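# Sort bowls into one patterned and one plain nested stack

## Task

Nest the bowls into exactly two stacks, one holding every patterned bowl and the other every plain bowl, then release all of the bowls so that neither hand still holds any of them.

## Robot and tools

Robot: two arms, left_arm and right_arm, each with a four-digit hand (index, middle, ring, thumb). right_arm has a right hand and left_arm has its mirror image. Calibrated bases in the scene frame: left_arm at (-0.055, +0.565, 0) m and right_arm at (+0.088, -0.594, 0) m. A camera stand is fixed to the floor behind the arms.

Scene frame: the origin is at table-top height, midway between the nominal bases. +z is up, +x points out over the table, and left_arm is on the +y side. Image left and right do not match these names. Positions are in metres and velocities in m/s and rad/s, all in this frame.

Hand point axes (right hand): +z runs along straightened fingers toward the tips, +y points out of the palm face (the face sits at y = -0.062), and +x runs across the palm away from the thumb. On the left hand +x points toward the thumb. The straight fingertips reach about 0.12 m past the hand point in +z. A rigid mast sits on the palm side near the wrist and can strike things.

Row layout: execute_actions and move both take 48 numbers, each in [-1, 1], covering both arms in one list. Order: left_arm dx, dy, dz, rx, ry, rz; then 16 left_gripper motor goals; left_gripper current_limit, speed; then the same 24 for right_arm and right_gripper. Send all 48 even if only one arm moves.

Pose numbers are offsets, not poses. They count from that arm's Hand target at the start of the action or move, along the scene axes. Each row of one action counts from that same start, not from the row before it. 1.0 equals 0.6 m for dx, dy, dz or 180 degrees for rx, ry, rz. rx, ry, rz form one rotation vector, turned about the Hand target position. Six zeros re-command the current Hand target. Per control step, commanded orientation is clipped to within 32 degrees of the measured one.

Hand numbers are absolute goals, scaled between each hinge's two stops, not offsets. A 0 is a real goal. To keep a hand unchanged, send back its hand_goal, hand_current_limit and hand_speed. Motor order: index_mcp, index_abd, index_pip, index_dip, middle_mcp, middle_abd, middle_pip, middle_dip, ring_mcp, ring_abd, ring_pip, ring_dip, thumb_cmc, thumb_axl, thumb_mcp, thumb_ipl.

Straight values: _mcp +0.75, _abd 0.00, _pip +0.58, _dip +0.70, thumb_cmc +0.71, thumb_axl +0.68, thumb_mcp +0.23, thumb_ipl +0.17. Moving toward -1 curls the fingers toward the palm and swings the thumb in front of the palm.

current_limit scales from -1 (near 0 mA, floor 11 mA) to +1 (550 mA). speed sets the hinge set-point rate as (speed+1)/2 of 8.5 rad/s. Both start at +0.4 and -0.6 and keep their last value.

Any higher request is treated as +81.7, and hand_goal will show that value.

Tools:
- execute_actions(actions, cameras): actions is a list of up to 15 rows per action, each row lasting 1/30 s. If a table has fewer than 15 rows, its last row holds for the remainder. An empty list returns state plus all camera images.
- move(target, speed, blend, stop_force, zero, blocking, cameras): target is one 48-number row or a list of up to 15 rows. Every row's offsets count from the same starting Hand targets. speed is the top path speed in m/s (0.002 to 3.2, default 0.25); turns are limited to twice that in rad/s. blend is a corner rounding in m for each listed target (0 means stop there). stop_force (4 to 120 N) ends an arm's path when its wrist sensor feels that much push against the motion. zero (default true) re-zeroes the sensor before the move; it is only valid together with stop_force. blocking=false returns after 0.5 s and cannot be combined with stop_force. The result ends with a "move:" line giving the outcome (done, off_target, moving, held, fault) and any limits that acted (paced, held).
- wait(seconds 0 to 10, cameras): both arms hold their last command.
- stop(cameras): brakes a running move.
- zoom_image(camera, region [x0,y0,x1,y1] in pixels, at most 504 per side): takes a closer look at the newest image from cam_head_left, cam_head_right or cam_high, each 672x504.
- zero_wrist_force(arm: left_arm or right_arm): re-zeroes that arm's wrist force sensor.
- finished_scene(scene): ends the current scene, given its number.

Results: end_effector_position, end_effector_quat_wxyz and velocities. Hand target is the last commanded pose after clipping; the next offsets count from it, and the hand may rest short of it. Per hand, one entry per motor in the order above: hand_goal, hand_measured, hand_current_ma (positive pushes toward -1) and hand_state (moving, goal, blocked, overload). Also Wrist force and Wrist torque in the end effector's axes, plus the peak reading since the last one shown. A MOTOR HOT line means a motor has reached 70 °C; at 85 °C that arm brakes for 30 to 60 s or more.

Avoid: letting any bowl fall off the table, or setting one down off the table. Avoid dropping bowls from a height, releasing moving bowls, slamming, or pressing hard. Outside force of roughly 150 N on an arm, or joint contact torque past its limit, stops that arm for 10 s. Wrist limits are 27.2, 27.2 and 24.1 N m, and held weight counts toward them. Even a little past a firm contact, a stiff arm may fault. Keep the arms and hands from touching each other; the clearance check does not fully prevent it. Do not route a path close by an arm's own base. A hand motor drawing 495 mA or more for 5 s shuts down for 10 s. Something may occasionally nudge a loose bowl.

Each tool is called after "Request:" in YAML: its name, and indented under it one key for each argument.

## Session

Request:
execute_actions:
  actions: []

Scene clock: 0.00 s.
left_arm: end_effector_position=(+0.7957, +0.5862, +0.1943) hand_goal=(+0.754, +0.000, +0.576, +0.696, +0.754, +0.000, +0.576, +0.696, +0.754, +0.000, +0.576, +0.696, +0.714, +0.678, +0.226, +0.168) hand_measured=(+0.754, +0.000, +0.576, +0.696, +0.754, +0.000, +0.576, +0.696, +0.754, +0.000, +0.576, +0.696, +0.714, +0.678, +0.226, +0.168) hand_current_ma=(+0, +0, +0, +0, +0, +0, +0, +0, +0, +0, +0, +0, +0, +0, +0, +0) hand_state=(goal, goal, goal, goal, goal, goal, goal, goal, goal, goal, goal, goal, goal, goal, goal, goal) hand_current_limit=0.40 hand_speed=-0.60 end_effector_quat_wxyz=(+0.095, +0.995, +0.042, -0.009) | right_arm: end_effector_position=(+0.7793, +0.1414, +0.3389) hand_goal=(+0.754, +0.000, +0.576, +0.696, +0.754, +0.000, +0.576, +0.696, +0.754, +0.000, +0.576, +0.696, +0.714, +0.678, +0.226, +0.168) hand_measured=(+0.754, +0.000, +0.576, +0.696, +0.754, +0.000, +0.576, +0.696, +0.754, +0.000, +0.576, +0.696, +0.714, +0.678, +0.226, +0.168) hand_current_ma=(+0, +0, +0, +0, +0, +0, +0, +0, +0, +0, +0, +0, +0, +0, +0, +0) hand_state=(goal, goal, goal, goal, goal, goal, goal, goal, goal, goal, goal, goal, goal, goal, goal, goal) hand_current_limit=0.40 hand_speed=-0.60 end_effector_quat_wxyz=(+0.050, -0.321, +0.945, -0.028)
Joint positions: left_arm=[-0.059 -0.84 1.228 1.187 1.762 -1.686] | right_arm=[0.578 -0.631 0.531 1.588 1.65 1.487]
Joint velocities: within noise
Joint torques (N m): no reading
Motor temperatures (°C): left_arm=[26 29 25 38 26 37] | right_arm=[29 31 26 32 41 33]
Wrist force (N): no reading
Wrist torque (N m): no reading
Wrist force, peak (N): no reading
Hand target: left_arm +0.7957, +0.5862, +0.1943; +0.095, +0.995, +0.042, -0.009 | right_arm +0.7793, +0.1414, +0.3389; +0.050, -0.321, +0.945, -0.028

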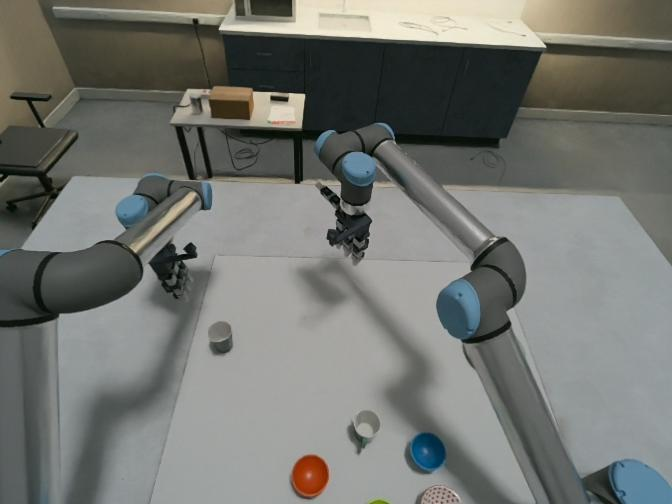

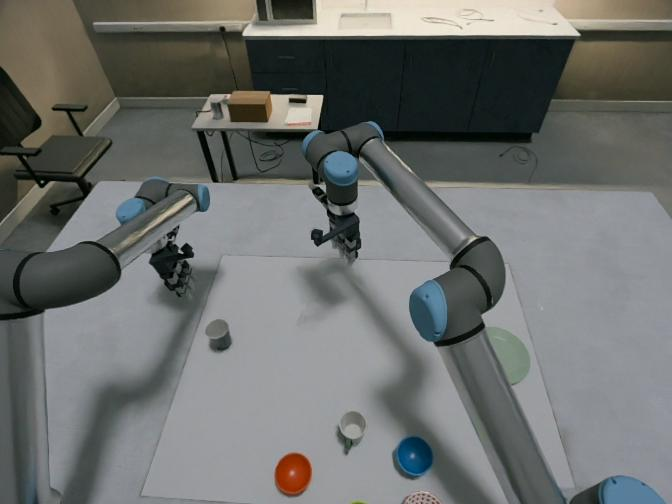

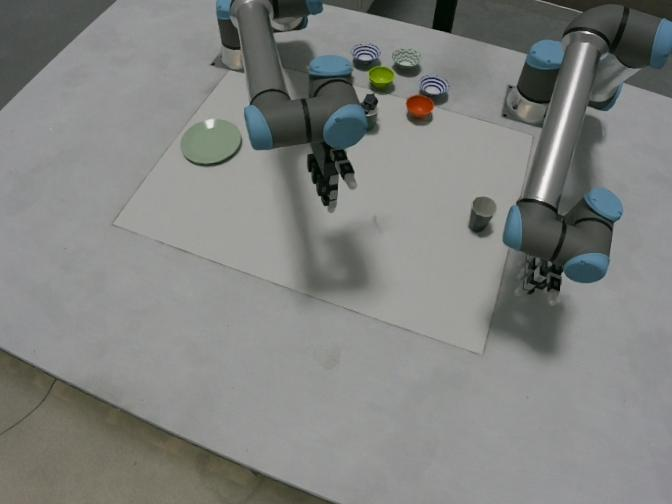

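Request:
zoom_image:
  camera: "cam_high"
  region: [320, 20, 520, 170]

Request:
zoom_image:
  camera: "cam_head_left"
  region: [170, 300, 510, 504]

Request:
zoom_image:
  camera: "cam_head_right"
  region: [170, 300, 510, 504]

Scaled by 2.520.

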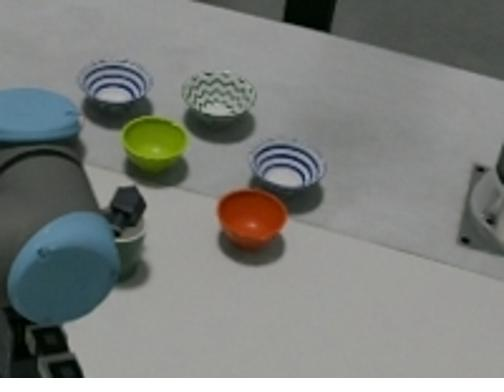

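Scaled by 1.482.

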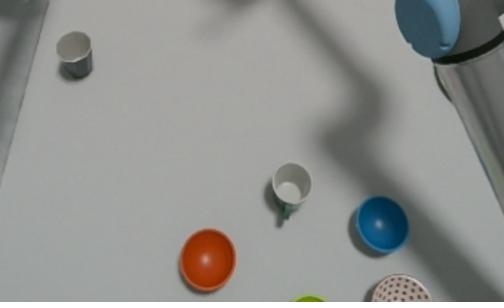

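Scaled by 1.482.

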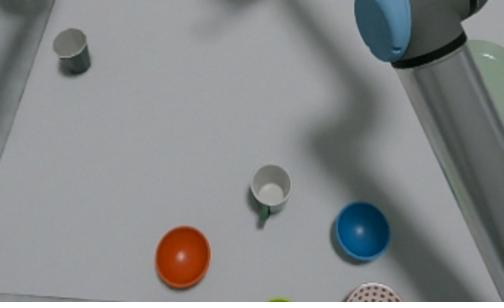

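Request:
zoom_image:
  camera: "cam_head_left"
  region: [120, 220, 220, 320]

Request:
zoom_image:
  camera: "cam_head_left"
  region: [300, 170, 400, 270]

Request:
zoom_image:
  camera: "cam_high"
  region: [480, 200, 620, 340]

Request:
zoom_image:
  camera: "cam_high"
  region: [280, 120, 400, 240]

Scaled by 5.040.

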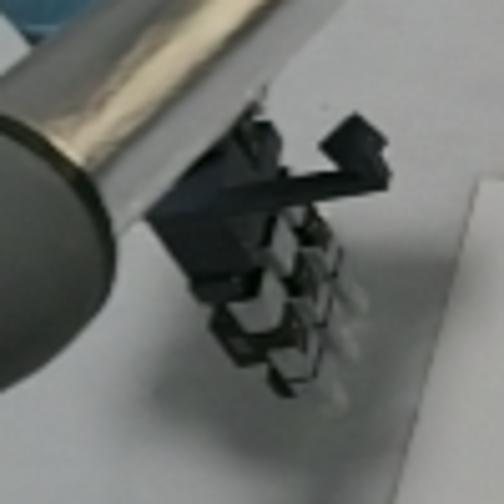

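Scaled by 5.040.

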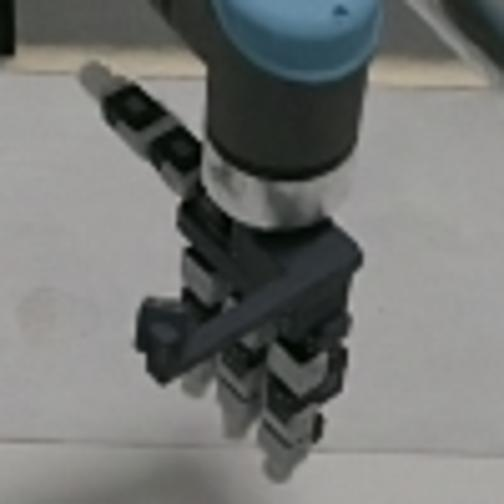

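Scaled by 3.600.

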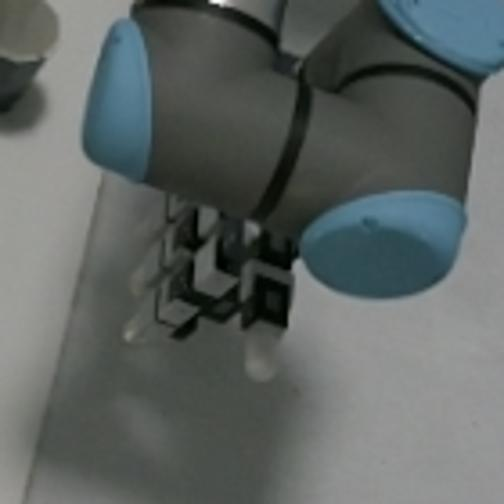

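Scaled by 4.200.

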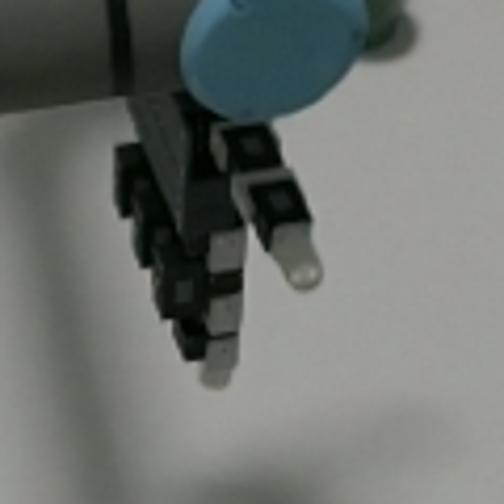

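Request:
move:
  target: [0,0,0,0,0,0,0.754,0,0.576,0.696,0.754,0,0.576,0.696,0.754,0,0.576,0.696,0.714,0.678,0.226,0.168,0.4,-0.6,-0.15,-0.617,0,-0.092,-0.162,0.122,0.754,0,0.576,0.696,0.754,0,0.576,0.696,0.754,0,0.576,0.696,0.714,0.678,0.226,0.168,0.4,-0.6]
  speed: 0.3
  cameras: ["all"]

Scene clock: 9.57 s.
left_arm: end_effector_position=(+0.7957, +0.5862, +0.1943) hand_goal=(+0.754, +0.000, +0.576, +0.696, +0.754, +0.000, +0.576, +0.696, +0.754, +0.000, +0.576, +0.696, +0.714, +0.678, +0.226, +0.168) hand_measured=(+0.754, +0.000, +0.576, +0.696, +0.754, +0.000, +0.576, +0.696, +0.754, +0.000, +0.576, +0.696, +0.714, +0.678, +0.224, +0.168) hand_current_ma=(-2, +0, +2, +0, -2, +0, +2, +0, -2, +0, +2, +0, +1, -2, -6, -1) hand_state=(goal, goal, goal, goal, goal, goal, goal, goal, goal, goal, goal, goal, goal, goal, goal, goal) hand_current_limit=0.40 hand_speed=-0.60 end_effector_quat_wxyz=(+0.095, +0.995, +0.042, -0.009) | right_arm: end_effector_position=(+0.6893, -0.2287, +0.3389) hand_goal=(+0.754, +0.000, +0.576, +0.696, +0.754, +0.000, +0.576, +0.696, +0.754, +0.000, +0.576, +0.696, +0.714, +0.678, +0.226, +0.168) hand_measured=(+0.750, +0.000, +0.576, +0.696, +0.750, +0.000, +0.576, +0.696, +0.750, +0.000, +0.576, +0.696, +0.710, +0.678, +0.224, +0.168) hand_current_ma=(-7, +0, +1, +0, -8, +0, +1, +0, -6, +0, +1, +0, -4, -1, -4, +0) hand_state=(goal, goal, goal, goal, goal, goal, goal, goal, goal, goal, goal, goal, goal, goal, goal, goal) hand_current_limit=0.40 hand_speed=-0.60 end_effector_quat_wxyz=(+0.242, -0.479, +0.811, -0.231)
Joint positions: left_arm=[-0.059 -0.84 1.228 1.187 1.762 -1.686] | right_arm=[0.315 -1.371 1.609 0.725 1.902 0.712]
Joint torques (N m): left_arm=[1 -93.43 -40.69 4.47 -0.09 0.07] | right_arm=[-5.5 -74.56 -29.51 -0.51 -2.36 -1.37]
Wrist force (N): left_arm=[-0.2 -0.1 0.4] | right_arm=[0.3 0.1 -0.3]
Wrist torque (N m): left_arm=[-0.04 0.04 -0.02] | right_arm=[0.17 -0.02 0.22]
Wrist force, peak (N): left_arm=[-0.7 0.1 0.9] | right_arm=[-0.9 1.4 0.4]
Hand target: left_arm +0.7957, +0.5862, +0.1943; +0.095, +0.995, +0.042, -0.009 | right_arm +0.6893, -0.2288, +0.3389; +0.242, -0.479, +0.811, -0.231
Off the commanded pose: left_arm 0.000 m, 0 deg | right_arm 0.000 m, 0 deg.
move: done

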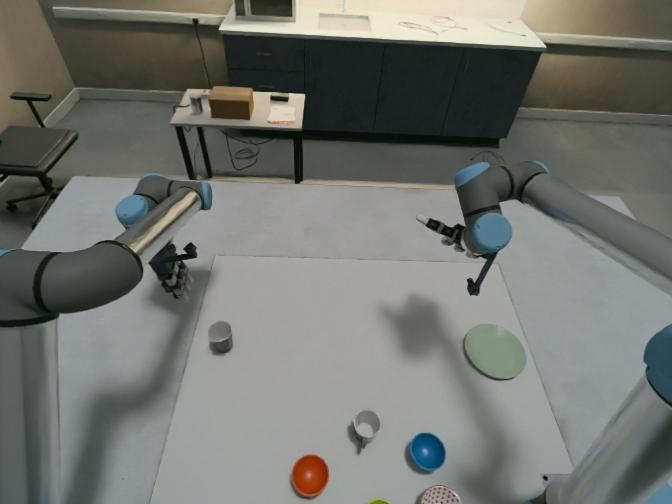

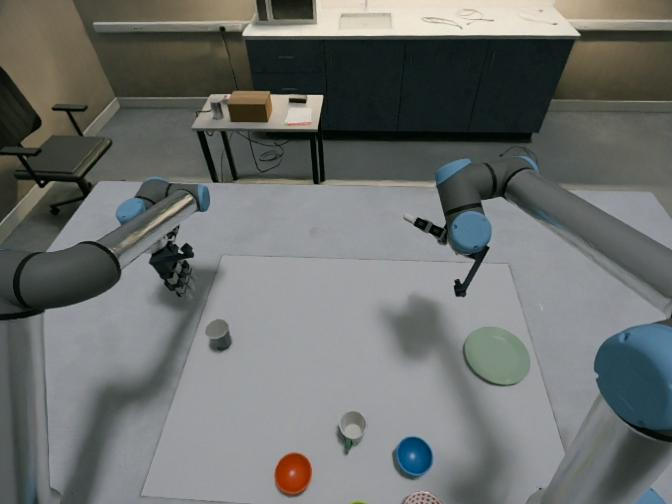

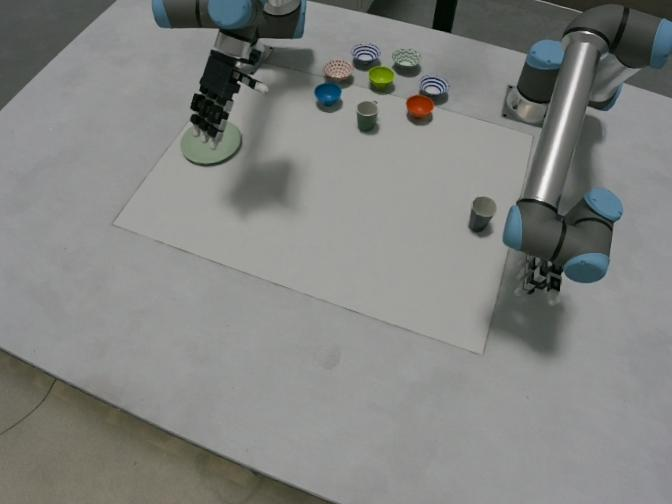

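Request:
zoom_image:
  camera: "cam_high"
  region: [170, 60, 290, 180]

Request:
zoom_image:
  camera: "cam_head_left"
  region: [400, 190, 520, 310]

Request:
zoom_image:
  camera: "cam_high"
  region: [300, 30, 460, 150]

Scaled by 4.200.

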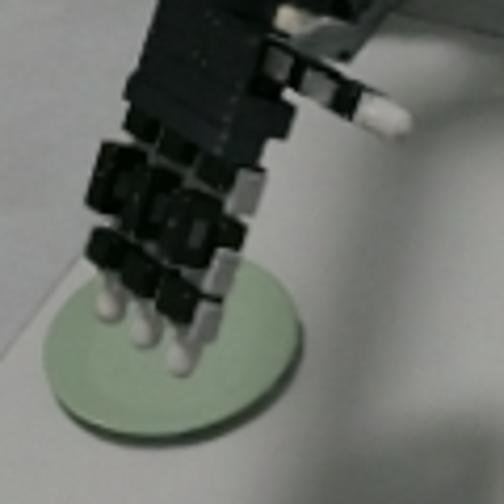

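Scaled by 4.200.

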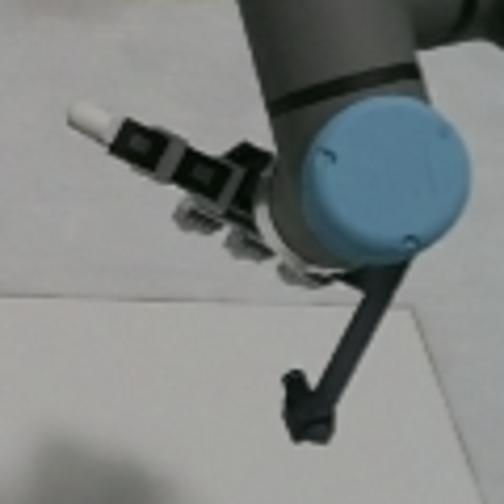

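Scaled by 3.150.

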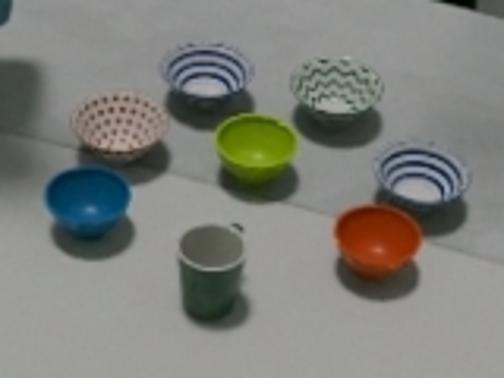

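Request:
zoom_image:
  camera: "cam_high"
  region: [470, 30, 610, 170]

Request:
zoom_image:
  camera: "cam_head_left"
  region: [520, 410, 672, 504]

Request:
zoom_image:
  camera: "cam_head_right"
  region: [260, 400, 500, 504]

Request:
zoom_image:
  camera: "cam_head_left"
  region: [260, 400, 500, 504]

Scaled by 3.600.

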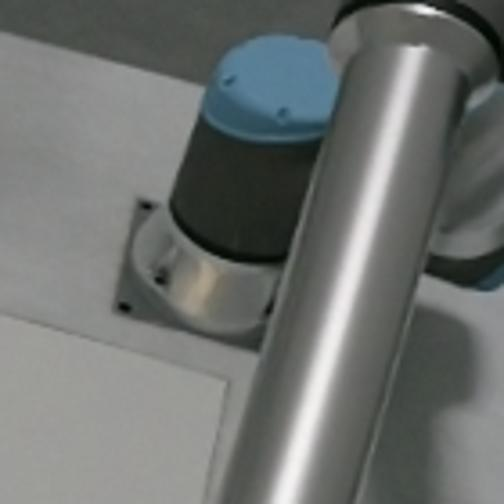

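Scaled by 3.316.

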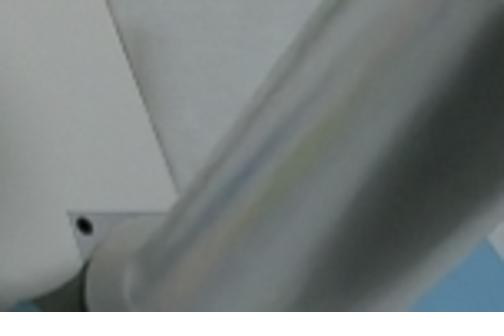

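Scaled by 2.100.

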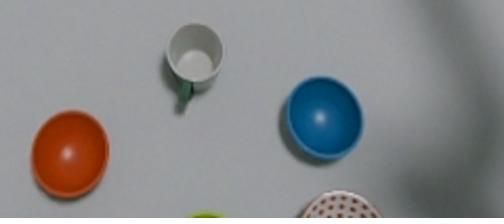

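Scaled by 2.100.

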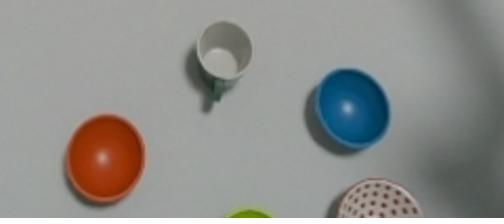

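Request:
move:
  target: [0,0,0,0,0,0,0.754,0,0.576,0.696,0.754,0,0.576,0.696,0.754,0,0.576,0.696,0.714,0.678,0.226,0.168,0.4,-0.6,-0.54,0.413,-0.033,-0.0106,-0.0665,0.2291,0.918,0,-0.299,0.42,0.918,0,-0.299,0.42,0.918,0,-0.299,0.42,-0.786,0.678,0.056,0.168,0.4,-0.6]
  speed: 0.3
  cameras: ["all"]

Scene clock: 22.57 s.
left_arm: end_effector_position=(+0.7957, +0.5862, +0.1943) hand_goal=(+0.754, +0.000, +0.576, +0.696, +0.754, +0.000, +0.576, +0.696, +0.754, +0.000, +0.576, +0.696, +0.714, +0.678, +0.226, +0.168) hand_measured=(+0.754, +0.000, +0.576, +0.696, +0.754, +0.000, +0.576, +0.696, +0.754, +0.000, +0.576, +0.696, +0.714, +0.678, +0.224, +0.168) hand_current_ma=(-2, +0, +2, +0, -2, +0, +2, +0, -2, +0, +2, +0, +1, -2, -6, -1) hand_state=(goal, goal, goal, goal, goal, goal, goal, goal, goal, goal, goal, goal, goal, goal, goal, goal) hand_current_limit=0.40 hand_speed=-0.60 end_effector_quat_wxyz=(+0.095, +0.995, +0.042, -0.009) | right_arm: end_effector_position=(+0.3654, +0.0189, +0.3191) hand_goal=(+0.918, +0.000, -0.298, +0.420, +0.918, +0.000, -0.298, +0.420, +0.918, +0.000, -0.298, +0.420, -0.786, +0.678, +0.056, +0.168) hand_measured=(+0.900, +0.000, -0.296, +0.422, +0.900, +0.000, -0.296, +0.424, +0.902, +0.000, -0.296, +0.424, -0.784, +0.678, +0.054, +0.168) hand_current_ma=(-39, +0, +3, +3, -39, +0, +2, +4, -32, +0, +3, +4, +3, -1, -2, +0) hand_state=(goal, goal, goal, goal, goal, goal, goal, goal, goal, goal, goal, goal, goal, goal, goal, goal) hand_current_limit=0.40 hand_speed=-0.60 end_effector_quat_wxyz=(-0.381, +0.712, -0.558, +0.192)
Joint positions: left_arm=[-0.059 -0.84 1.228 1.187 1.762 -1.686] | right_arm=[0.936 -1.487 1.784 0.455 1.946 0.528]
Joint torques (N m): left_arm=[1.39 -93.58 -40.08 4.44 0.13 0.2] | right_arm=[12.66 -37.18 -54.3 -1.13 2.87 -1.55]
Wrist force (N): left_arm=[-0.3 0.2 0.7] | right_arm=[0.0 -0.5 -0.3]
Wrist torque (N m): left_arm=[-0.03 0.06 -0.04] | right_arm=[0.18 -0.03 0.22]
Wrist force, peak (N): left_arm=[-0.7 0.2 0.8] | right_arm=[0.3 -1.8 0.2]
Hand target: left_arm +0.7957, +0.5862, +0.1943; +0.095, +0.995, +0.042, -0.009 | right_arm +0.3653, +0.0190, +0.3191; -0.381, +0.712, -0.558, +0.192
Off the commanded pose: left_arm 0.000 m, 0 deg | right_arm 0.000 m, 0 deg.
move: done

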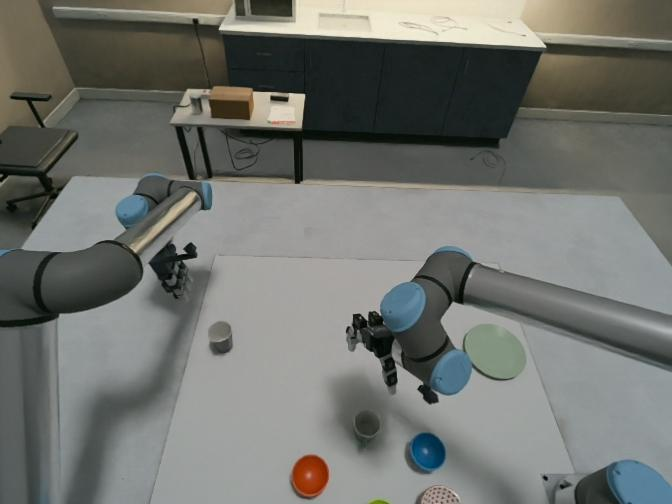

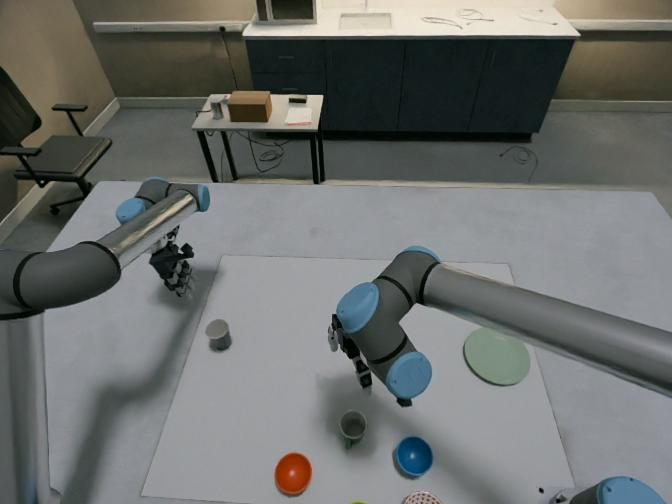

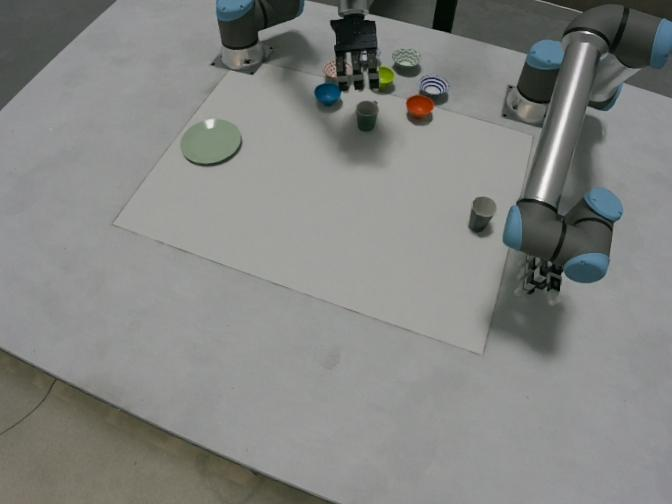

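Request:
move:
  target: [0,0,0,0,0,0,0.754,0,0.576,0.696,0.754,0,0.576,0.696,0.754,0,0.576,0.696,0.714,0.678,0.226,0.168,0.4,-0.6,-0.36,0.276,-0.165,-0.0106,-0.0665,0.2291,0.918,0,-0.299,0.42,0.918,0,-0.299,0.42,0.918,0,-0.299,0.42,-0.786,0.678,0.056,0.168,0.4,-0.6]
  speed: 0.25
  cameras: ["all"]

Request:
zoom_image:
  camera: "cam_high"
  region: [340, 0, 500, 120]

Request:
zoom_image:
  camera: "cam_head_left"
  region: [230, 340, 430, 504]

Scene clock: 24.93 s.
left_arm: end_effector_position=(+0.7957, +0.5862, +0.1943) hand_goal=(+0.754, +0.000, +0.576, +0.696, +0.754, +0.000, +0.576, +0.696, +0.754, +0.000, +0.576, +0.696, +0.714, +0.678, +0.226, +0.168) hand_measured=(+0.754, +0.000, +0.576, +0.696, +0.754, +0.000, +0.576, +0.696, +0.754, +0.000, +0.576, +0.696, +0.714, +0.678, +0.224, +0.168) hand_current_ma=(-2, +0, +2, +0, -2, +0, +2, +0, -2, +0, +2, +0, +1, -2, -6, -1) hand_state=(goal, goal, goal, goal, goal, goal, goal, goal, goal, goal, goal, goal, goal, goal, goal, goal) hand_current_limit=0.40 hand_speed=-0.60 end_effector_quat_wxyz=(+0.095, +0.995, +0.042, -0.009) | right_arm: end_effector_position=(+0.1495, +0.1845, +0.2202) hand_goal=(+0.918, +0.000, -0.298, +0.420, +0.918, +0.000, -0.298, +0.420, +0.918, +0.000, -0.298, +0.420, -0.786, +0.678, +0.056, +0.168) hand_measured=(+0.900, +0.000, -0.296, +0.422, +0.900, +0.000, -0.296, +0.424, +0.902, +0.000, -0.296, +0.424, -0.784, +0.678, +0.054, +0.168) hand_current_ma=(-38, +0, +3, +3, -38, +0, +2, +4, -32, +0, +3, +4, +3, -1, -2, +0) hand_state=(goal, goal, goal, goal, goal, goal, goal, goal, goal, goal, goal, goal, goal, goal, goal, goal) hand_current_limit=0.40 hand_speed=-0.60 end_effector_quat_wxyz=(-0.468, +0.845, -0.227, +0.127)
Joint positions: left_arm=[-0.059 -0.84 1.228 1.187 1.762 -1.686] | right_arm=[1.294 -1.32 1.773 0.12 1.78 0.132]
Joint torques (N m): left_arm=[1.21 -93.19 -40.11 4.31 0.2 0.48] | right_arm=[11.27 -52.6 -51.94 -2.27 -2.89 -1.92]
Wrist force (N): left_arm=[-0.5 0.4 0.3] | right_arm=[0.0 -0.7 -0.4]
Wrist torque (N m): left_arm=[0.02 0.07 -0.05] | right_arm=[0.17 0.10 0.31]
Wrist force, peak (N): left_arm=[-0.8 0.1 0.8] | right_arm=[1.1 1.1 -1.5]
Hand target: left_arm +0.7957, +0.5862, +0.1943; +0.095, +0.995, +0.042, -0.009 | right_arm +0.1493, +0.1846, +0.2201; -0.468, +0.845, -0.227, +0.126
Off the commanded pose: left_arm 0.000 m, 0 deg | right_arm 0.000 m, 0 deg.
move: done

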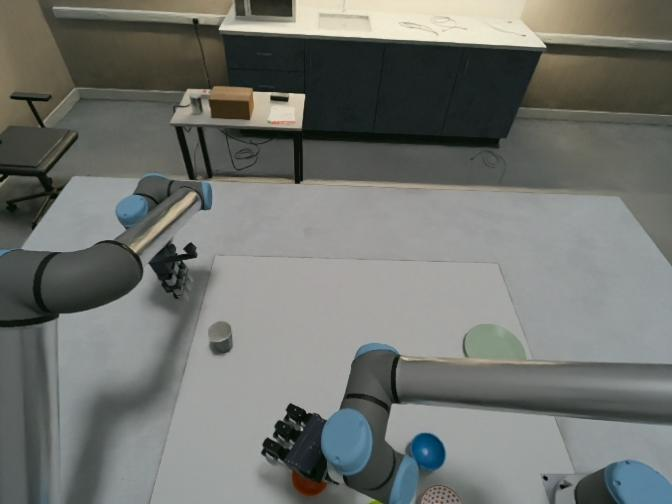

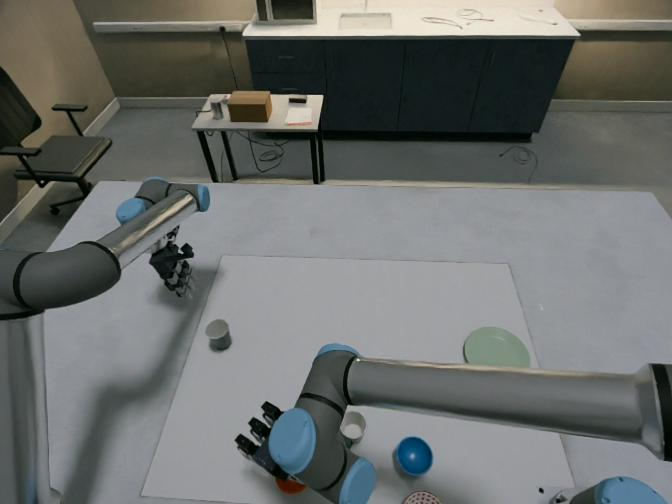

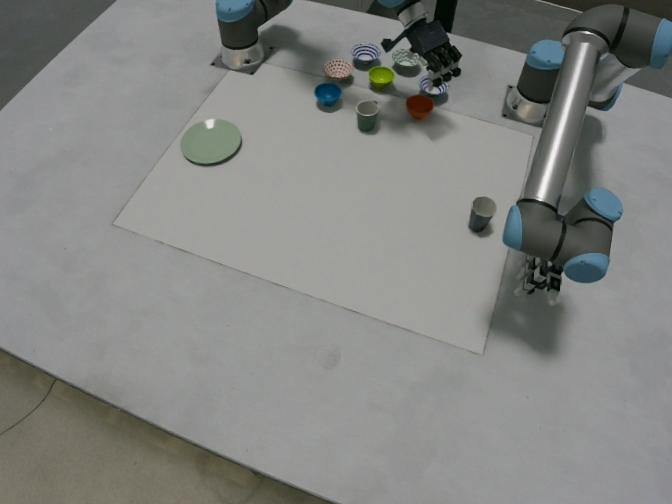

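Scaled by 3.150.

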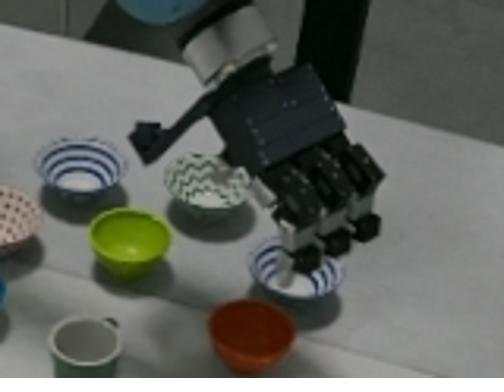

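Scaled by 2.520.

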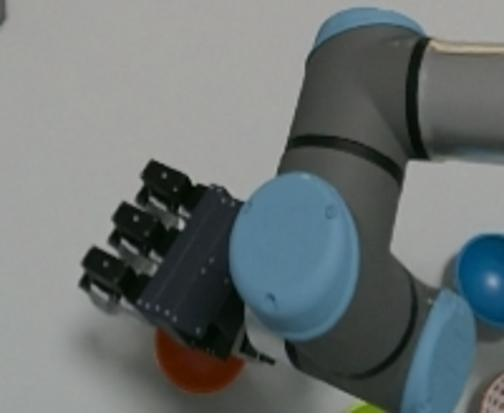

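Request:
move:
  target: [0,0,0,0,0,0,0.754,0,0.576,0.696,0.754,0,0.576,0.696,0.754,0,0.576,0.696,0.714,0.678,0.226,0.168,0.4,-0.6,0.003,0.008,-0.2,0,0,0,0.918,0,-0.299,0.42,0.918,0,-0.299,0.42,0.918,0,-0.299,0.42,-0.786,0.678,0.056,0.168,0.4,-0.6]
  speed: 0.15
  cameras: ["all"]

Request:
zoom_image:
  camera: "cam_high"
  region: [370, 20, 500, 140]

Request:
zoom_image:
  camera: "cam_head_left"
  region: [230, 380, 380, 504]

Request:
zoom_image:
  camera: "cam_head_right"
  region: [210, 380, 360, 504]

Scene clock: 27.30 s.
left_arm: end_effector_position=(+0.7957, +0.5862, +0.1943) hand_goal=(+0.754, +0.000, +0.576, +0.696, +0.754, +0.000, +0.576, +0.696, +0.754, +0.000, +0.576, +0.696, +0.714, +0.678, +0.226, +0.168) hand_measured=(+0.754, +0.000, +0.576, +0.696, +0.754, +0.000, +0.576, +0.696, +0.754, +0.000, +0.576, +0.696, +0.714, +0.678, +0.224, +0.168) hand_current_ma=(-2, +0, +2, +0, -2, +0, +2, +0, -2, +0, +2, +0, +1, -2, -6, -1) hand_state=(goal, goal, goal, goal, goal, goal, goal, goal, goal, goal, goal, goal, goal, goal, goal, goal) hand_current_limit=0.40 hand_speed=-0.60 end_effector_quat_wxyz=(+0.095, +0.995, +0.042, -0.009) | right_arm: end_effector_position=(+0.1511, +0.1894, +0.1003) hand_goal=(+0.918, +0.000, -0.298, +0.420, +0.918, +0.000, -0.298, +0.420, +0.918, +0.000, -0.298, +0.420, -0.786, +0.678, +0.056, +0.168) hand_measured=(+0.902, +0.000, -0.296, +0.422, +0.900, +0.000, -0.296, +0.424, +0.904, +0.000, -0.296, +0.424, -0.784, +0.678, +0.054, +0.168) hand_current_ma=(-37, +0, +3, +3, -38, +0, +2, +4, -31, +0, +3, +4, +3, -1, -2, +0) hand_state=(goal, goal, goal, goal, goal, goal, goal, goal, goal, goal, goal, goal, goal, goal, goal, goal) hand_current_limit=0.40 hand_speed=-0.60 end_effector_quat_wxyz=(-0.468, +0.845, -0.227, +0.126)
Joint positions: left_arm=[-0.059 -0.84 1.228 1.187 1.762 -1.686] | right_arm=[1.293 -1.206 1.863 -0.084 1.779 0.131]
Joint torques (N m): left_arm=[-1.32 -94.39 -40.66 4.35 0 0.23] | right_arm=[4.22 -57.15 -22.75 -1.76 -2.24 -1.6]
Wrist force (N): left_arm=[-0.6 0.0 0.6] | right_arm=[-0.2 -0.4 -0.2]
Wrist torque (N m): left_arm=[-0.05 0.09 -0.05] | right_arm=[0.18 0.10 0.30]
Wrist force, peak (N): left_arm=[-0.7 0.1 0.8] | right_arm=[-0.1 -2.0 -0.9]
Hand target: left_arm +0.7957, +0.5862, +0.1943; +0.095, +0.995, +0.042, -0.009 | right_arm +0.1511, +0.1894, +0.1001; -0.468, +0.845, -0.227, +0.126
Off the commanded pose: left_arm 0.000 m, 0 deg | right_arm 0.000 m, 0 deg.
move: done

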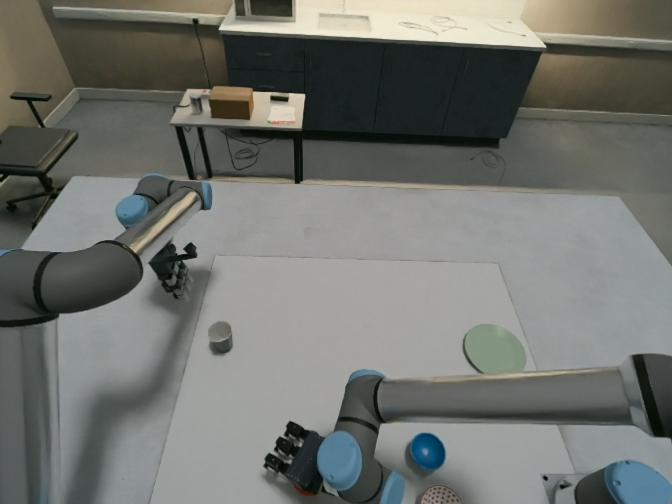

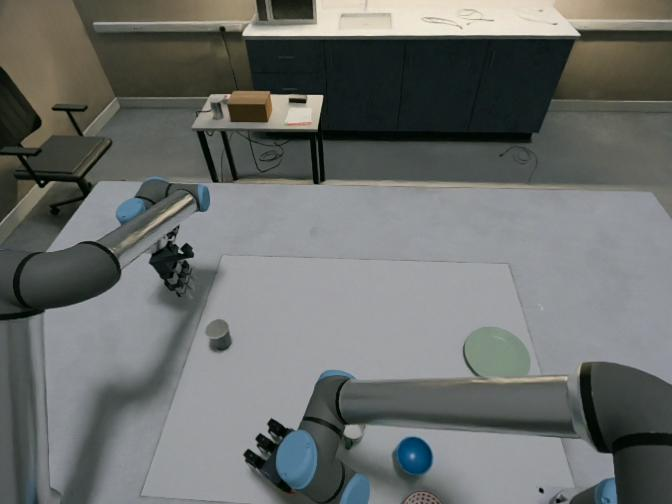

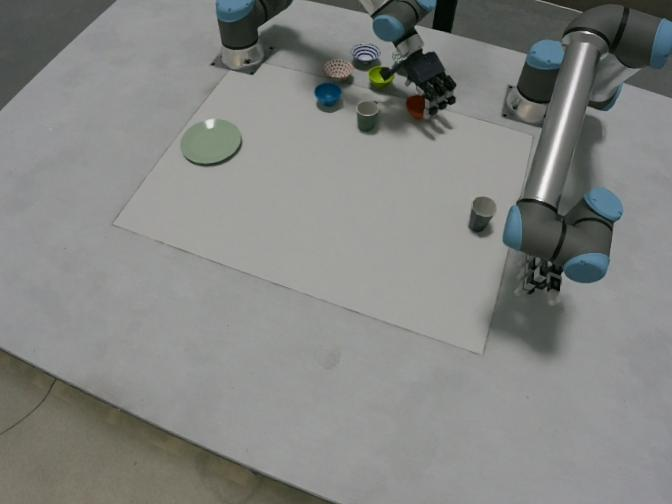

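Scaled by 3.877.

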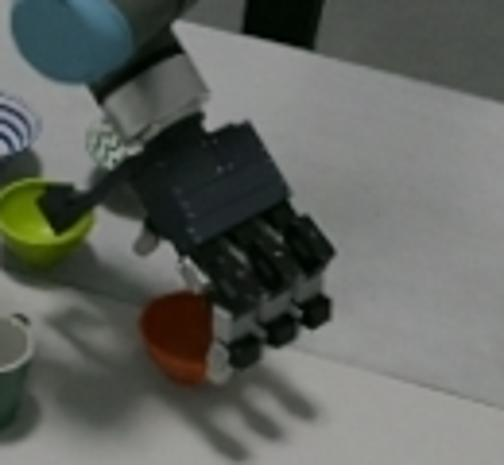

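Scaled by 3.360.

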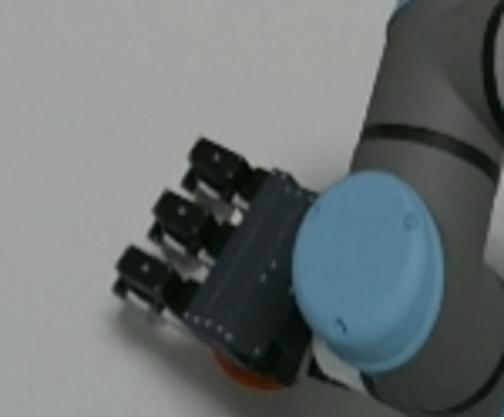

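Scaled by 3.360.

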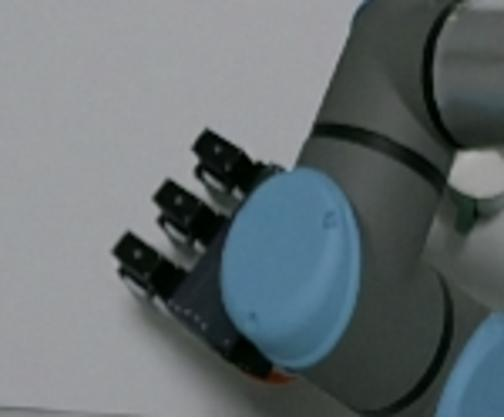

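Request:
move:
  target: [0,0,0,0,0,0,0.754,0,0.576,0.696,0.754,0,0.576,0.696,0.754,0,0.576,0.696,0.714,0.678,0.226,0.168,0.4,-0.6,0.0067,0.0117,-0.0917,0,0,0,0.918,0,-0.299,0.42,0.918,0,-0.299,0.42,0.918,0,-0.299,0.42,-0.786,0.678,0.056,0.168,0.4,-0.6]
  speed: 0.06
  stop_force: 8
  cameras: ["all"]

Request:
zoom_image:
  camera: "cam_high"
  region: [370, 20, 500, 140]

Request:
zoom_image:
  camera: "cam_head_left"
  region: [230, 380, 380, 504]

Scene clock: 30.47 s.
left_arm: end_effector_position=(+0.7957, +0.5862, +0.1943) hand_goal=(+0.754, +0.000, +0.576, +0.696, +0.754, +0.000, +0.576, +0.696, +0.754, +0.000, +0.576, +0.696, +0.714, +0.678, +0.226, +0.168) hand_measured=(+0.754, +0.000, +0.576, +0.696, +0.754, +0.000, +0.576, +0.696, +0.754, +0.000, +0.576, +0.696, +0.714, +0.678, +0.224, +0.168) hand_current_ma=(-2, +0, +2, +0, -2, +0, +2, +0, -2, +0, +2, +0, +1, -2, -6, -1) hand_state=(goal, goal, goal, goal, goal, goal, goal, goal, goal, goal, goal, goal, goal, goal, goal, goal) hand_current_limit=0.40 hand_speed=-0.60 end_effector_quat_wxyz=(+0.095, +0.995, +0.042, -0.009) | right_arm: end_effector_position=(+0.1551, +0.1965, +0.0451) hand_goal=(+0.918, +0.000, -0.298, +0.420, +0.918, +0.000, -0.298, +0.420, +0.918, +0.000, -0.298, +0.420, -0.786, +0.678, +0.056, +0.168) hand_measured=(+0.902, +0.000, -0.296, +0.422, +0.900, +0.000, -0.296, +0.424, +0.904, +0.000, -0.296, +0.424, -0.784, +0.678, +0.054, +0.168) hand_current_ma=(-37, +0, +3, +3, -38, +0, +2, +4, -31, +0, +3, +4, +3, -1, -2, +0) hand_state=(goal, goal, goal, goal, goal, goal, goal, goal, goal, goal, goal, goal, goal, goal, goal, goal) hand_current_limit=0.40 hand_speed=-0.60 end_effector_quat_wxyz=(-0.468, +0.845, -0.227, +0.126)
Joint positions: left_arm=[-0.059 -0.84 1.228 1.187 1.762 -1.686] | right_arm=[1.29 -1.136 1.881 -0.173 1.777 0.129]
Joint torques (N m): left_arm=[-1.07 -93.28 -39.9 4.29 0.11 0.04] | right_arm=[-6.66 -59.36 -20.53 -1.81 -2.75 -1.74]
Wrist force (N): left_arm=[-0.4 -0.1 0.3] | right_arm=[0.1 -0.2 0.1]
Wrist torque (N m): left_arm=[-0.04 0.06 -0.04] | right_arm=[0.20 0.04 0.30]
Wrist force, peak (N): left_arm=[-0.4 -0.3 0.9] | right_arm=[0.1 -0.6 -0.8]
Hand target: left_arm +0.7957, +0.5862, +0.1943; +0.095, +0.995, +0.042, -0.009 | right_arm +0.1551, +0.1965, +0.0451; -0.468, +0.845, -0.227, +0.126
Off the commanded pose: left_arm 0.000 m, 0 deg | right_arm 0.000 m, 0 deg.
move: done

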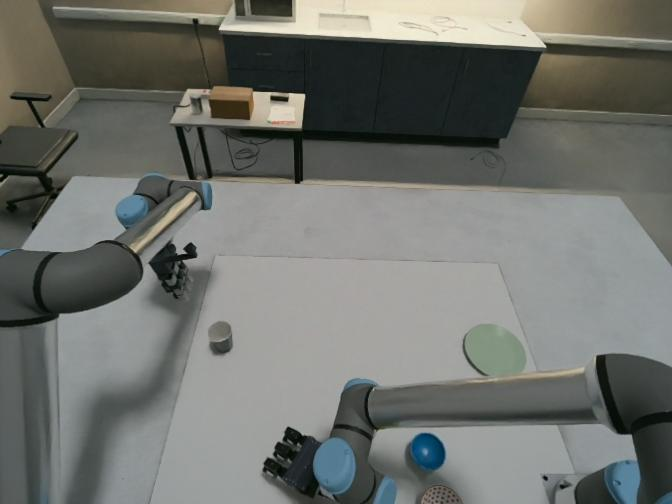

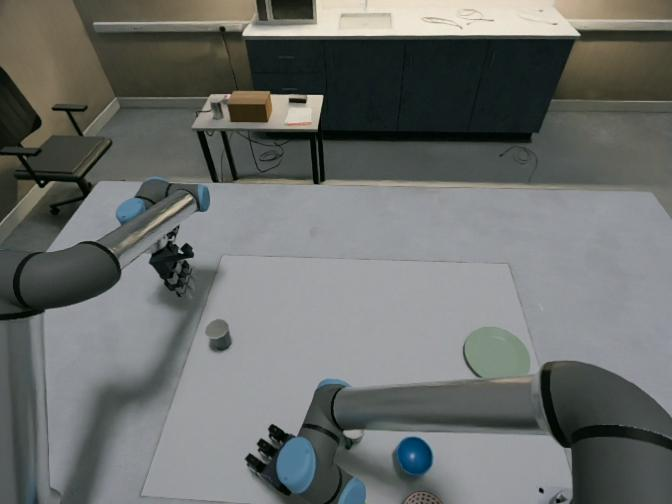

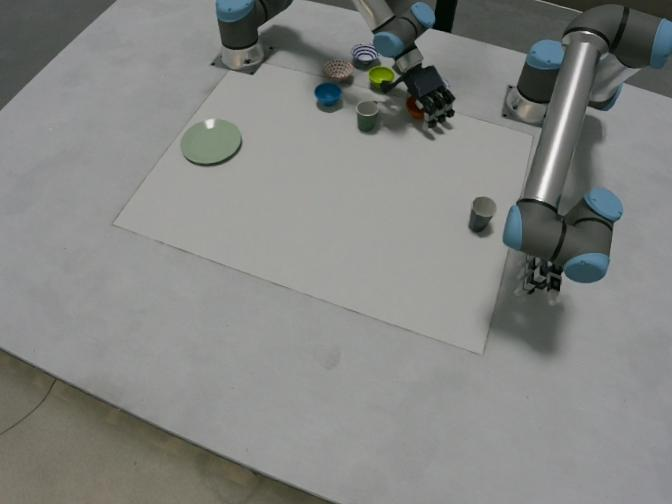

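Scaled by 3.877.

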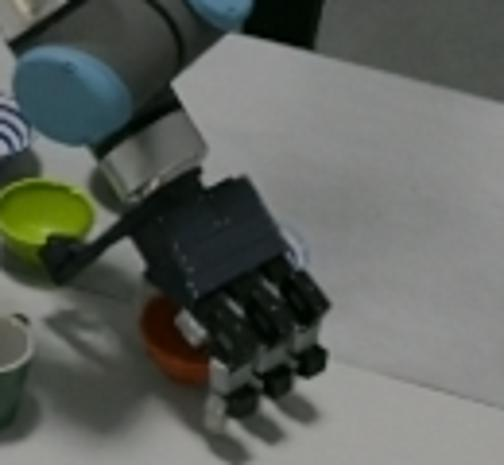

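Scaled by 3.360.

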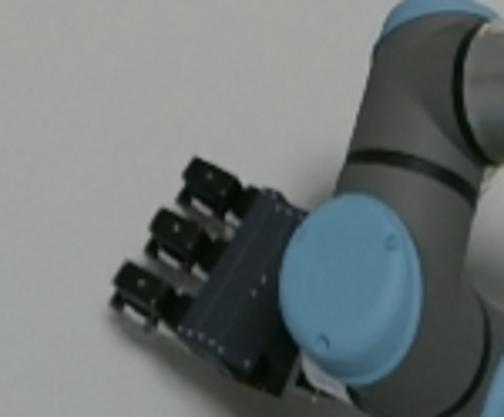

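Request:
move:
  target: [0,0,0,0,0,0,0.754,0,0.576,0.696,0.754,0,0.576,0.696,0.754,0,0.576,0.696,0.714,0.678,0.226,0.168,0.4,-0.6,0,0,0,0,0,0,0.85,0,-0.562,0.41,0.877,0,-0.474,0.44,0.85,0,-0.562,0.41,-0.786,0.678,-0.09,0.168,0.2,-0.85]
  speed: 0.06
  cameras: ["cam_high"]

Request:
zoom_image:
  camera: "cam_high"
  region: [370, 20, 500, 140]

Scene clock: 31.67 s.
left_arm: end_effector_position=(+0.7957, +0.5862, +0.1943) hand_goal=(+0.754, +0.000, +0.576, +0.696, +0.754, +0.000, +0.576, +0.696, +0.754, +0.000, +0.576, +0.696, +0.714, +0.678, +0.226, +0.168) hand_measured=(+0.754, +0.000, +0.576, +0.696, +0.754, +0.000, +0.576, +0.696, +0.754, +0.000, +0.576, +0.696, +0.714, +0.678, +0.224, +0.168) hand_current_ma=(-2, +0, +2, +0, -2, +0, +2, +0, -2, +0, +2, +0, +1, -2, -6, -1) hand_state=(goal, goal, goal, goal, goal, goal, goal, goal, goal, goal, goal, goal, goal, goal, goal, goal) hand_current_limit=0.40 hand_speed=-0.60 end_effector_quat_wxyz=(+0.095, +0.995, +0.042, -0.009) | right_arm: end_effector_position=(+0.1551, +0.1965, +0.0451) hand_goal=(+0.850, +0.000, -0.562, +0.410, +0.878, +0.000, -0.474, +0.440, +0.850, +0.000, -0.562, +0.410, -0.786, +0.678, -0.090, +0.168) hand_measured=(+0.844, +0.000, -0.558, +0.412, +0.872, +0.000, -0.472, +0.436, +0.846, +0.000, -0.558, +0.414, -0.784, +0.678, -0.086, +0.168) hand_current_ma=(-8, +0, +6, +4, -9, +0, +3, -4, -7, +0, +5, +4, +3, -1, +8, +0) hand_state=(goal, goal, goal, goal, goal, goal, goal, goal, goal, goal, goal, goal, goal, goal, goal, goal) hand_current_limit=0.20 hand_speed=-0.85 end_effector_quat_wxyz=(-0.468, +0.845, -0.227, +0.126)
Joint positions: left_arm=[-0.059 -0.84 1.228 1.187 1.762 -1.686] | right_arm=[1.29 -1.136 1.881 -0.173 1.777 0.129]
Joint torques (N m): left_arm=[0.24 -92.66 -40.74 4.46 0.22 0.22] | right_arm=[-6.99 -60.18 -21.92 -1.41 -2.66 -1.62]
Wrist force (N): left_arm=[0.0 0.2 0.1] | right_arm=[-0.3 -0.1 0.1]
Wrist torque (N m): left_arm=[0.02 0.00 0.00] | right_arm=[0.20 0.09 0.26]
Wrist force, peak (N): left_arm=[-0.4 0.3 0.7] | right_arm=[0.2 -0.2 -0.5]
Hand target: left_arm +0.7957, +0.5862, +0.1943; +0.095, +0.995, +0.042, -0.009 | right_arm +0.1551, +0.1965, +0.0451; -0.468, +0.845, -0.227, +0.126
Off the commanded pose: left_arm 0.000 m, 0 deg | right_arm 0.000 m, 0 deg.
move: done
Images, in order (width x height): cam_high 672x504.

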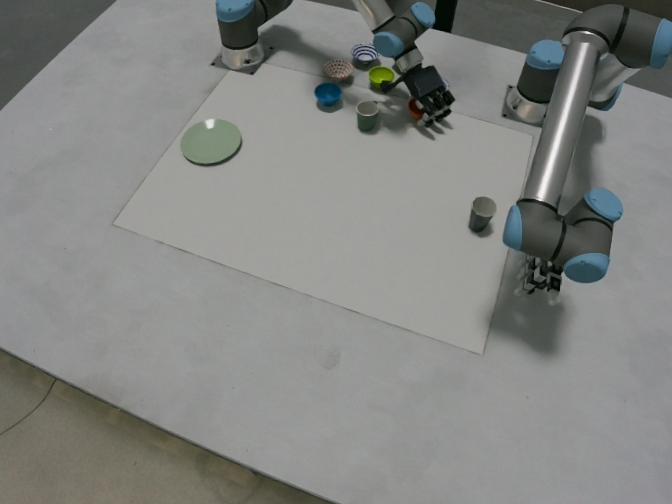

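Scaled by 3.877.

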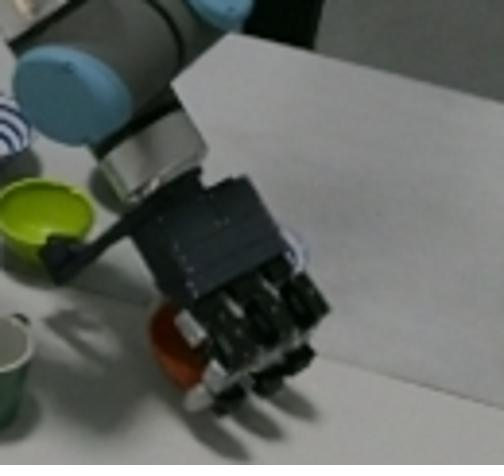

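Request:
move:
  target: [0,0,0,0,0,0,0.754,0,0.576,0.696,0.754,0,0.576,0.696,0.754,0,0.576,0.696,0.714,0.678,0.226,0.168,0.4,-0.6,0,0,0,0,0,0,0.83,0,-0.68,0.38,0.86,0,-0.62,0.42,0.83,0,-0.68,0.38,-0.786,0.678,-0.18,0.168,0.2,-0.9]
  speed: 0.06
  cameras: ["cam_high"]

Request:
zoom_image:
  camera: "cam_high"
  region: [370, 20, 500, 140]

Scene clock: 32.47 s.
left_arm: end_effector_position=(+0.7957, +0.5862, +0.1943) hand_goal=(+0.754, +0.000, +0.576, +0.696, +0.754, +0.000, +0.576, +0.696, +0.754, +0.000, +0.576, +0.696, +0.714, +0.678, +0.226, +0.168) hand_measured=(+0.754, +0.000, +0.576, +0.696, +0.754, +0.000, +0.576, +0.696, +0.754, +0.000, +0.576, +0.696, +0.714, +0.678, +0.224, +0.168) hand_current_ma=(-2, +0, +2, +0, -2, +0, +2, +0, -2, +0, +2, +0, +1, -2, -6, -1) hand_state=(goal, goal, goal, goal, goal, goal, goal, goal, goal, goal, goal, goal, goal, goal, goal, goal) hand_current_limit=0.40 hand_speed=-0.60 end_effector_quat_wxyz=(+0.095, +0.995, +0.042, -0.009) | right_arm: end_effector_position=(+0.1551, +0.1965, +0.0451) hand_goal=(+0.830, +0.000, -0.680, +0.380, +0.860, +0.000, -0.620, +0.420, +0.830, +0.000, -0.680, +0.380, -0.786, +0.678, -0.180, +0.168) hand_measured=(+0.828, +0.000, -0.664, +0.384, +0.890, +0.000, -0.548, +0.438, +0.830, +0.000, -0.660, +0.384, -0.768, +0.678, -0.098, +0.184) hand_current_ma=(-3, +0, +31, +4, +79, +0, +223, +38, +1, +0, +45, +7, +37, +0, +330, +44) hand_state=(goal, goal, goal, goal, blocked, goal, blocked, goal, goal, goal, blocked, goal, goal, goal, blocked, goal) hand_current_limit=0.20 hand_speed=-0.90 end_effector_quat_wxyz=(-0.468, +0.845, -0.227, +0.126)
Joint positions: left_arm=[-0.059 -0.84 1.228 1.187 1.762 -1.686] | right_arm=[1.29 -1.136 1.881 -0.173 1.777 0.129]
Joint torques (N m): left_arm=[-1.22 -93.03 -40.42 4.69 0.06 0.1] | right_arm=[-5.84 -60.83 -22.76 -1.06 -2.34 -1.57]
Wrist force (N): left_arm=[-0.5 0.2 -0.1] | right_arm=[-0.1 0.3 0.3]
Wrist torque (N m): left_arm=[0.03 0.07 -0.05] | right_arm=[0.23 0.06 0.29]
Wrist force, peak (N): left_arm=[-0.8 0.1 0.6] | right_arm=[0.4 0.4 0.3]
Hand target: left_arm +0.7957, +0.5862, +0.1943; +0.095, +0.995, +0.042, -0.009 | right_arm +0.1551, +0.1965, +0.0451; -0.468, +0.845, -0.227, +0.126
Off the commanded pose: left_arm 0.000 m, 0 deg | right_arm 0.000 m, 0 deg.
move: done
Images, in order (width x height): cam_high 672x504.

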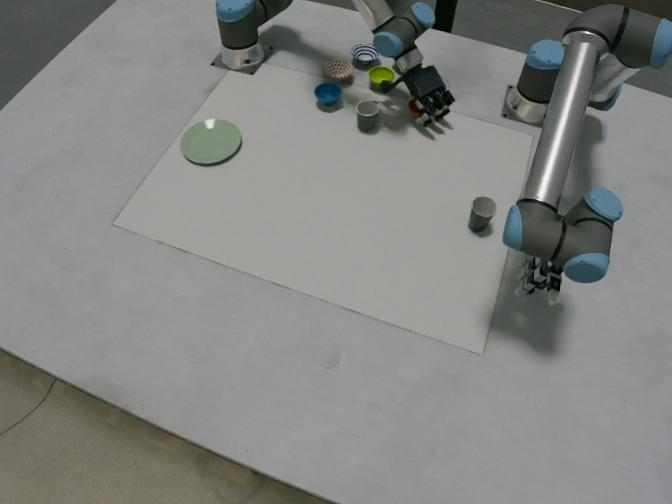

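Scaled by 3.877.

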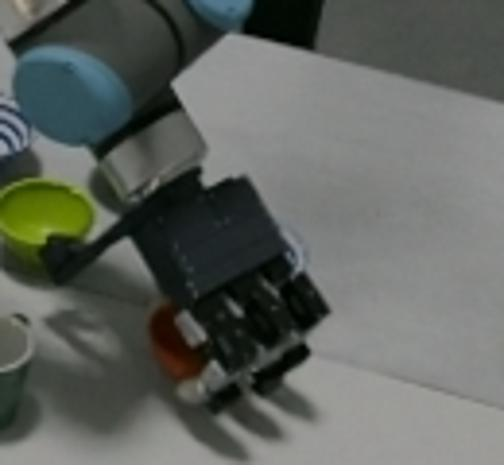

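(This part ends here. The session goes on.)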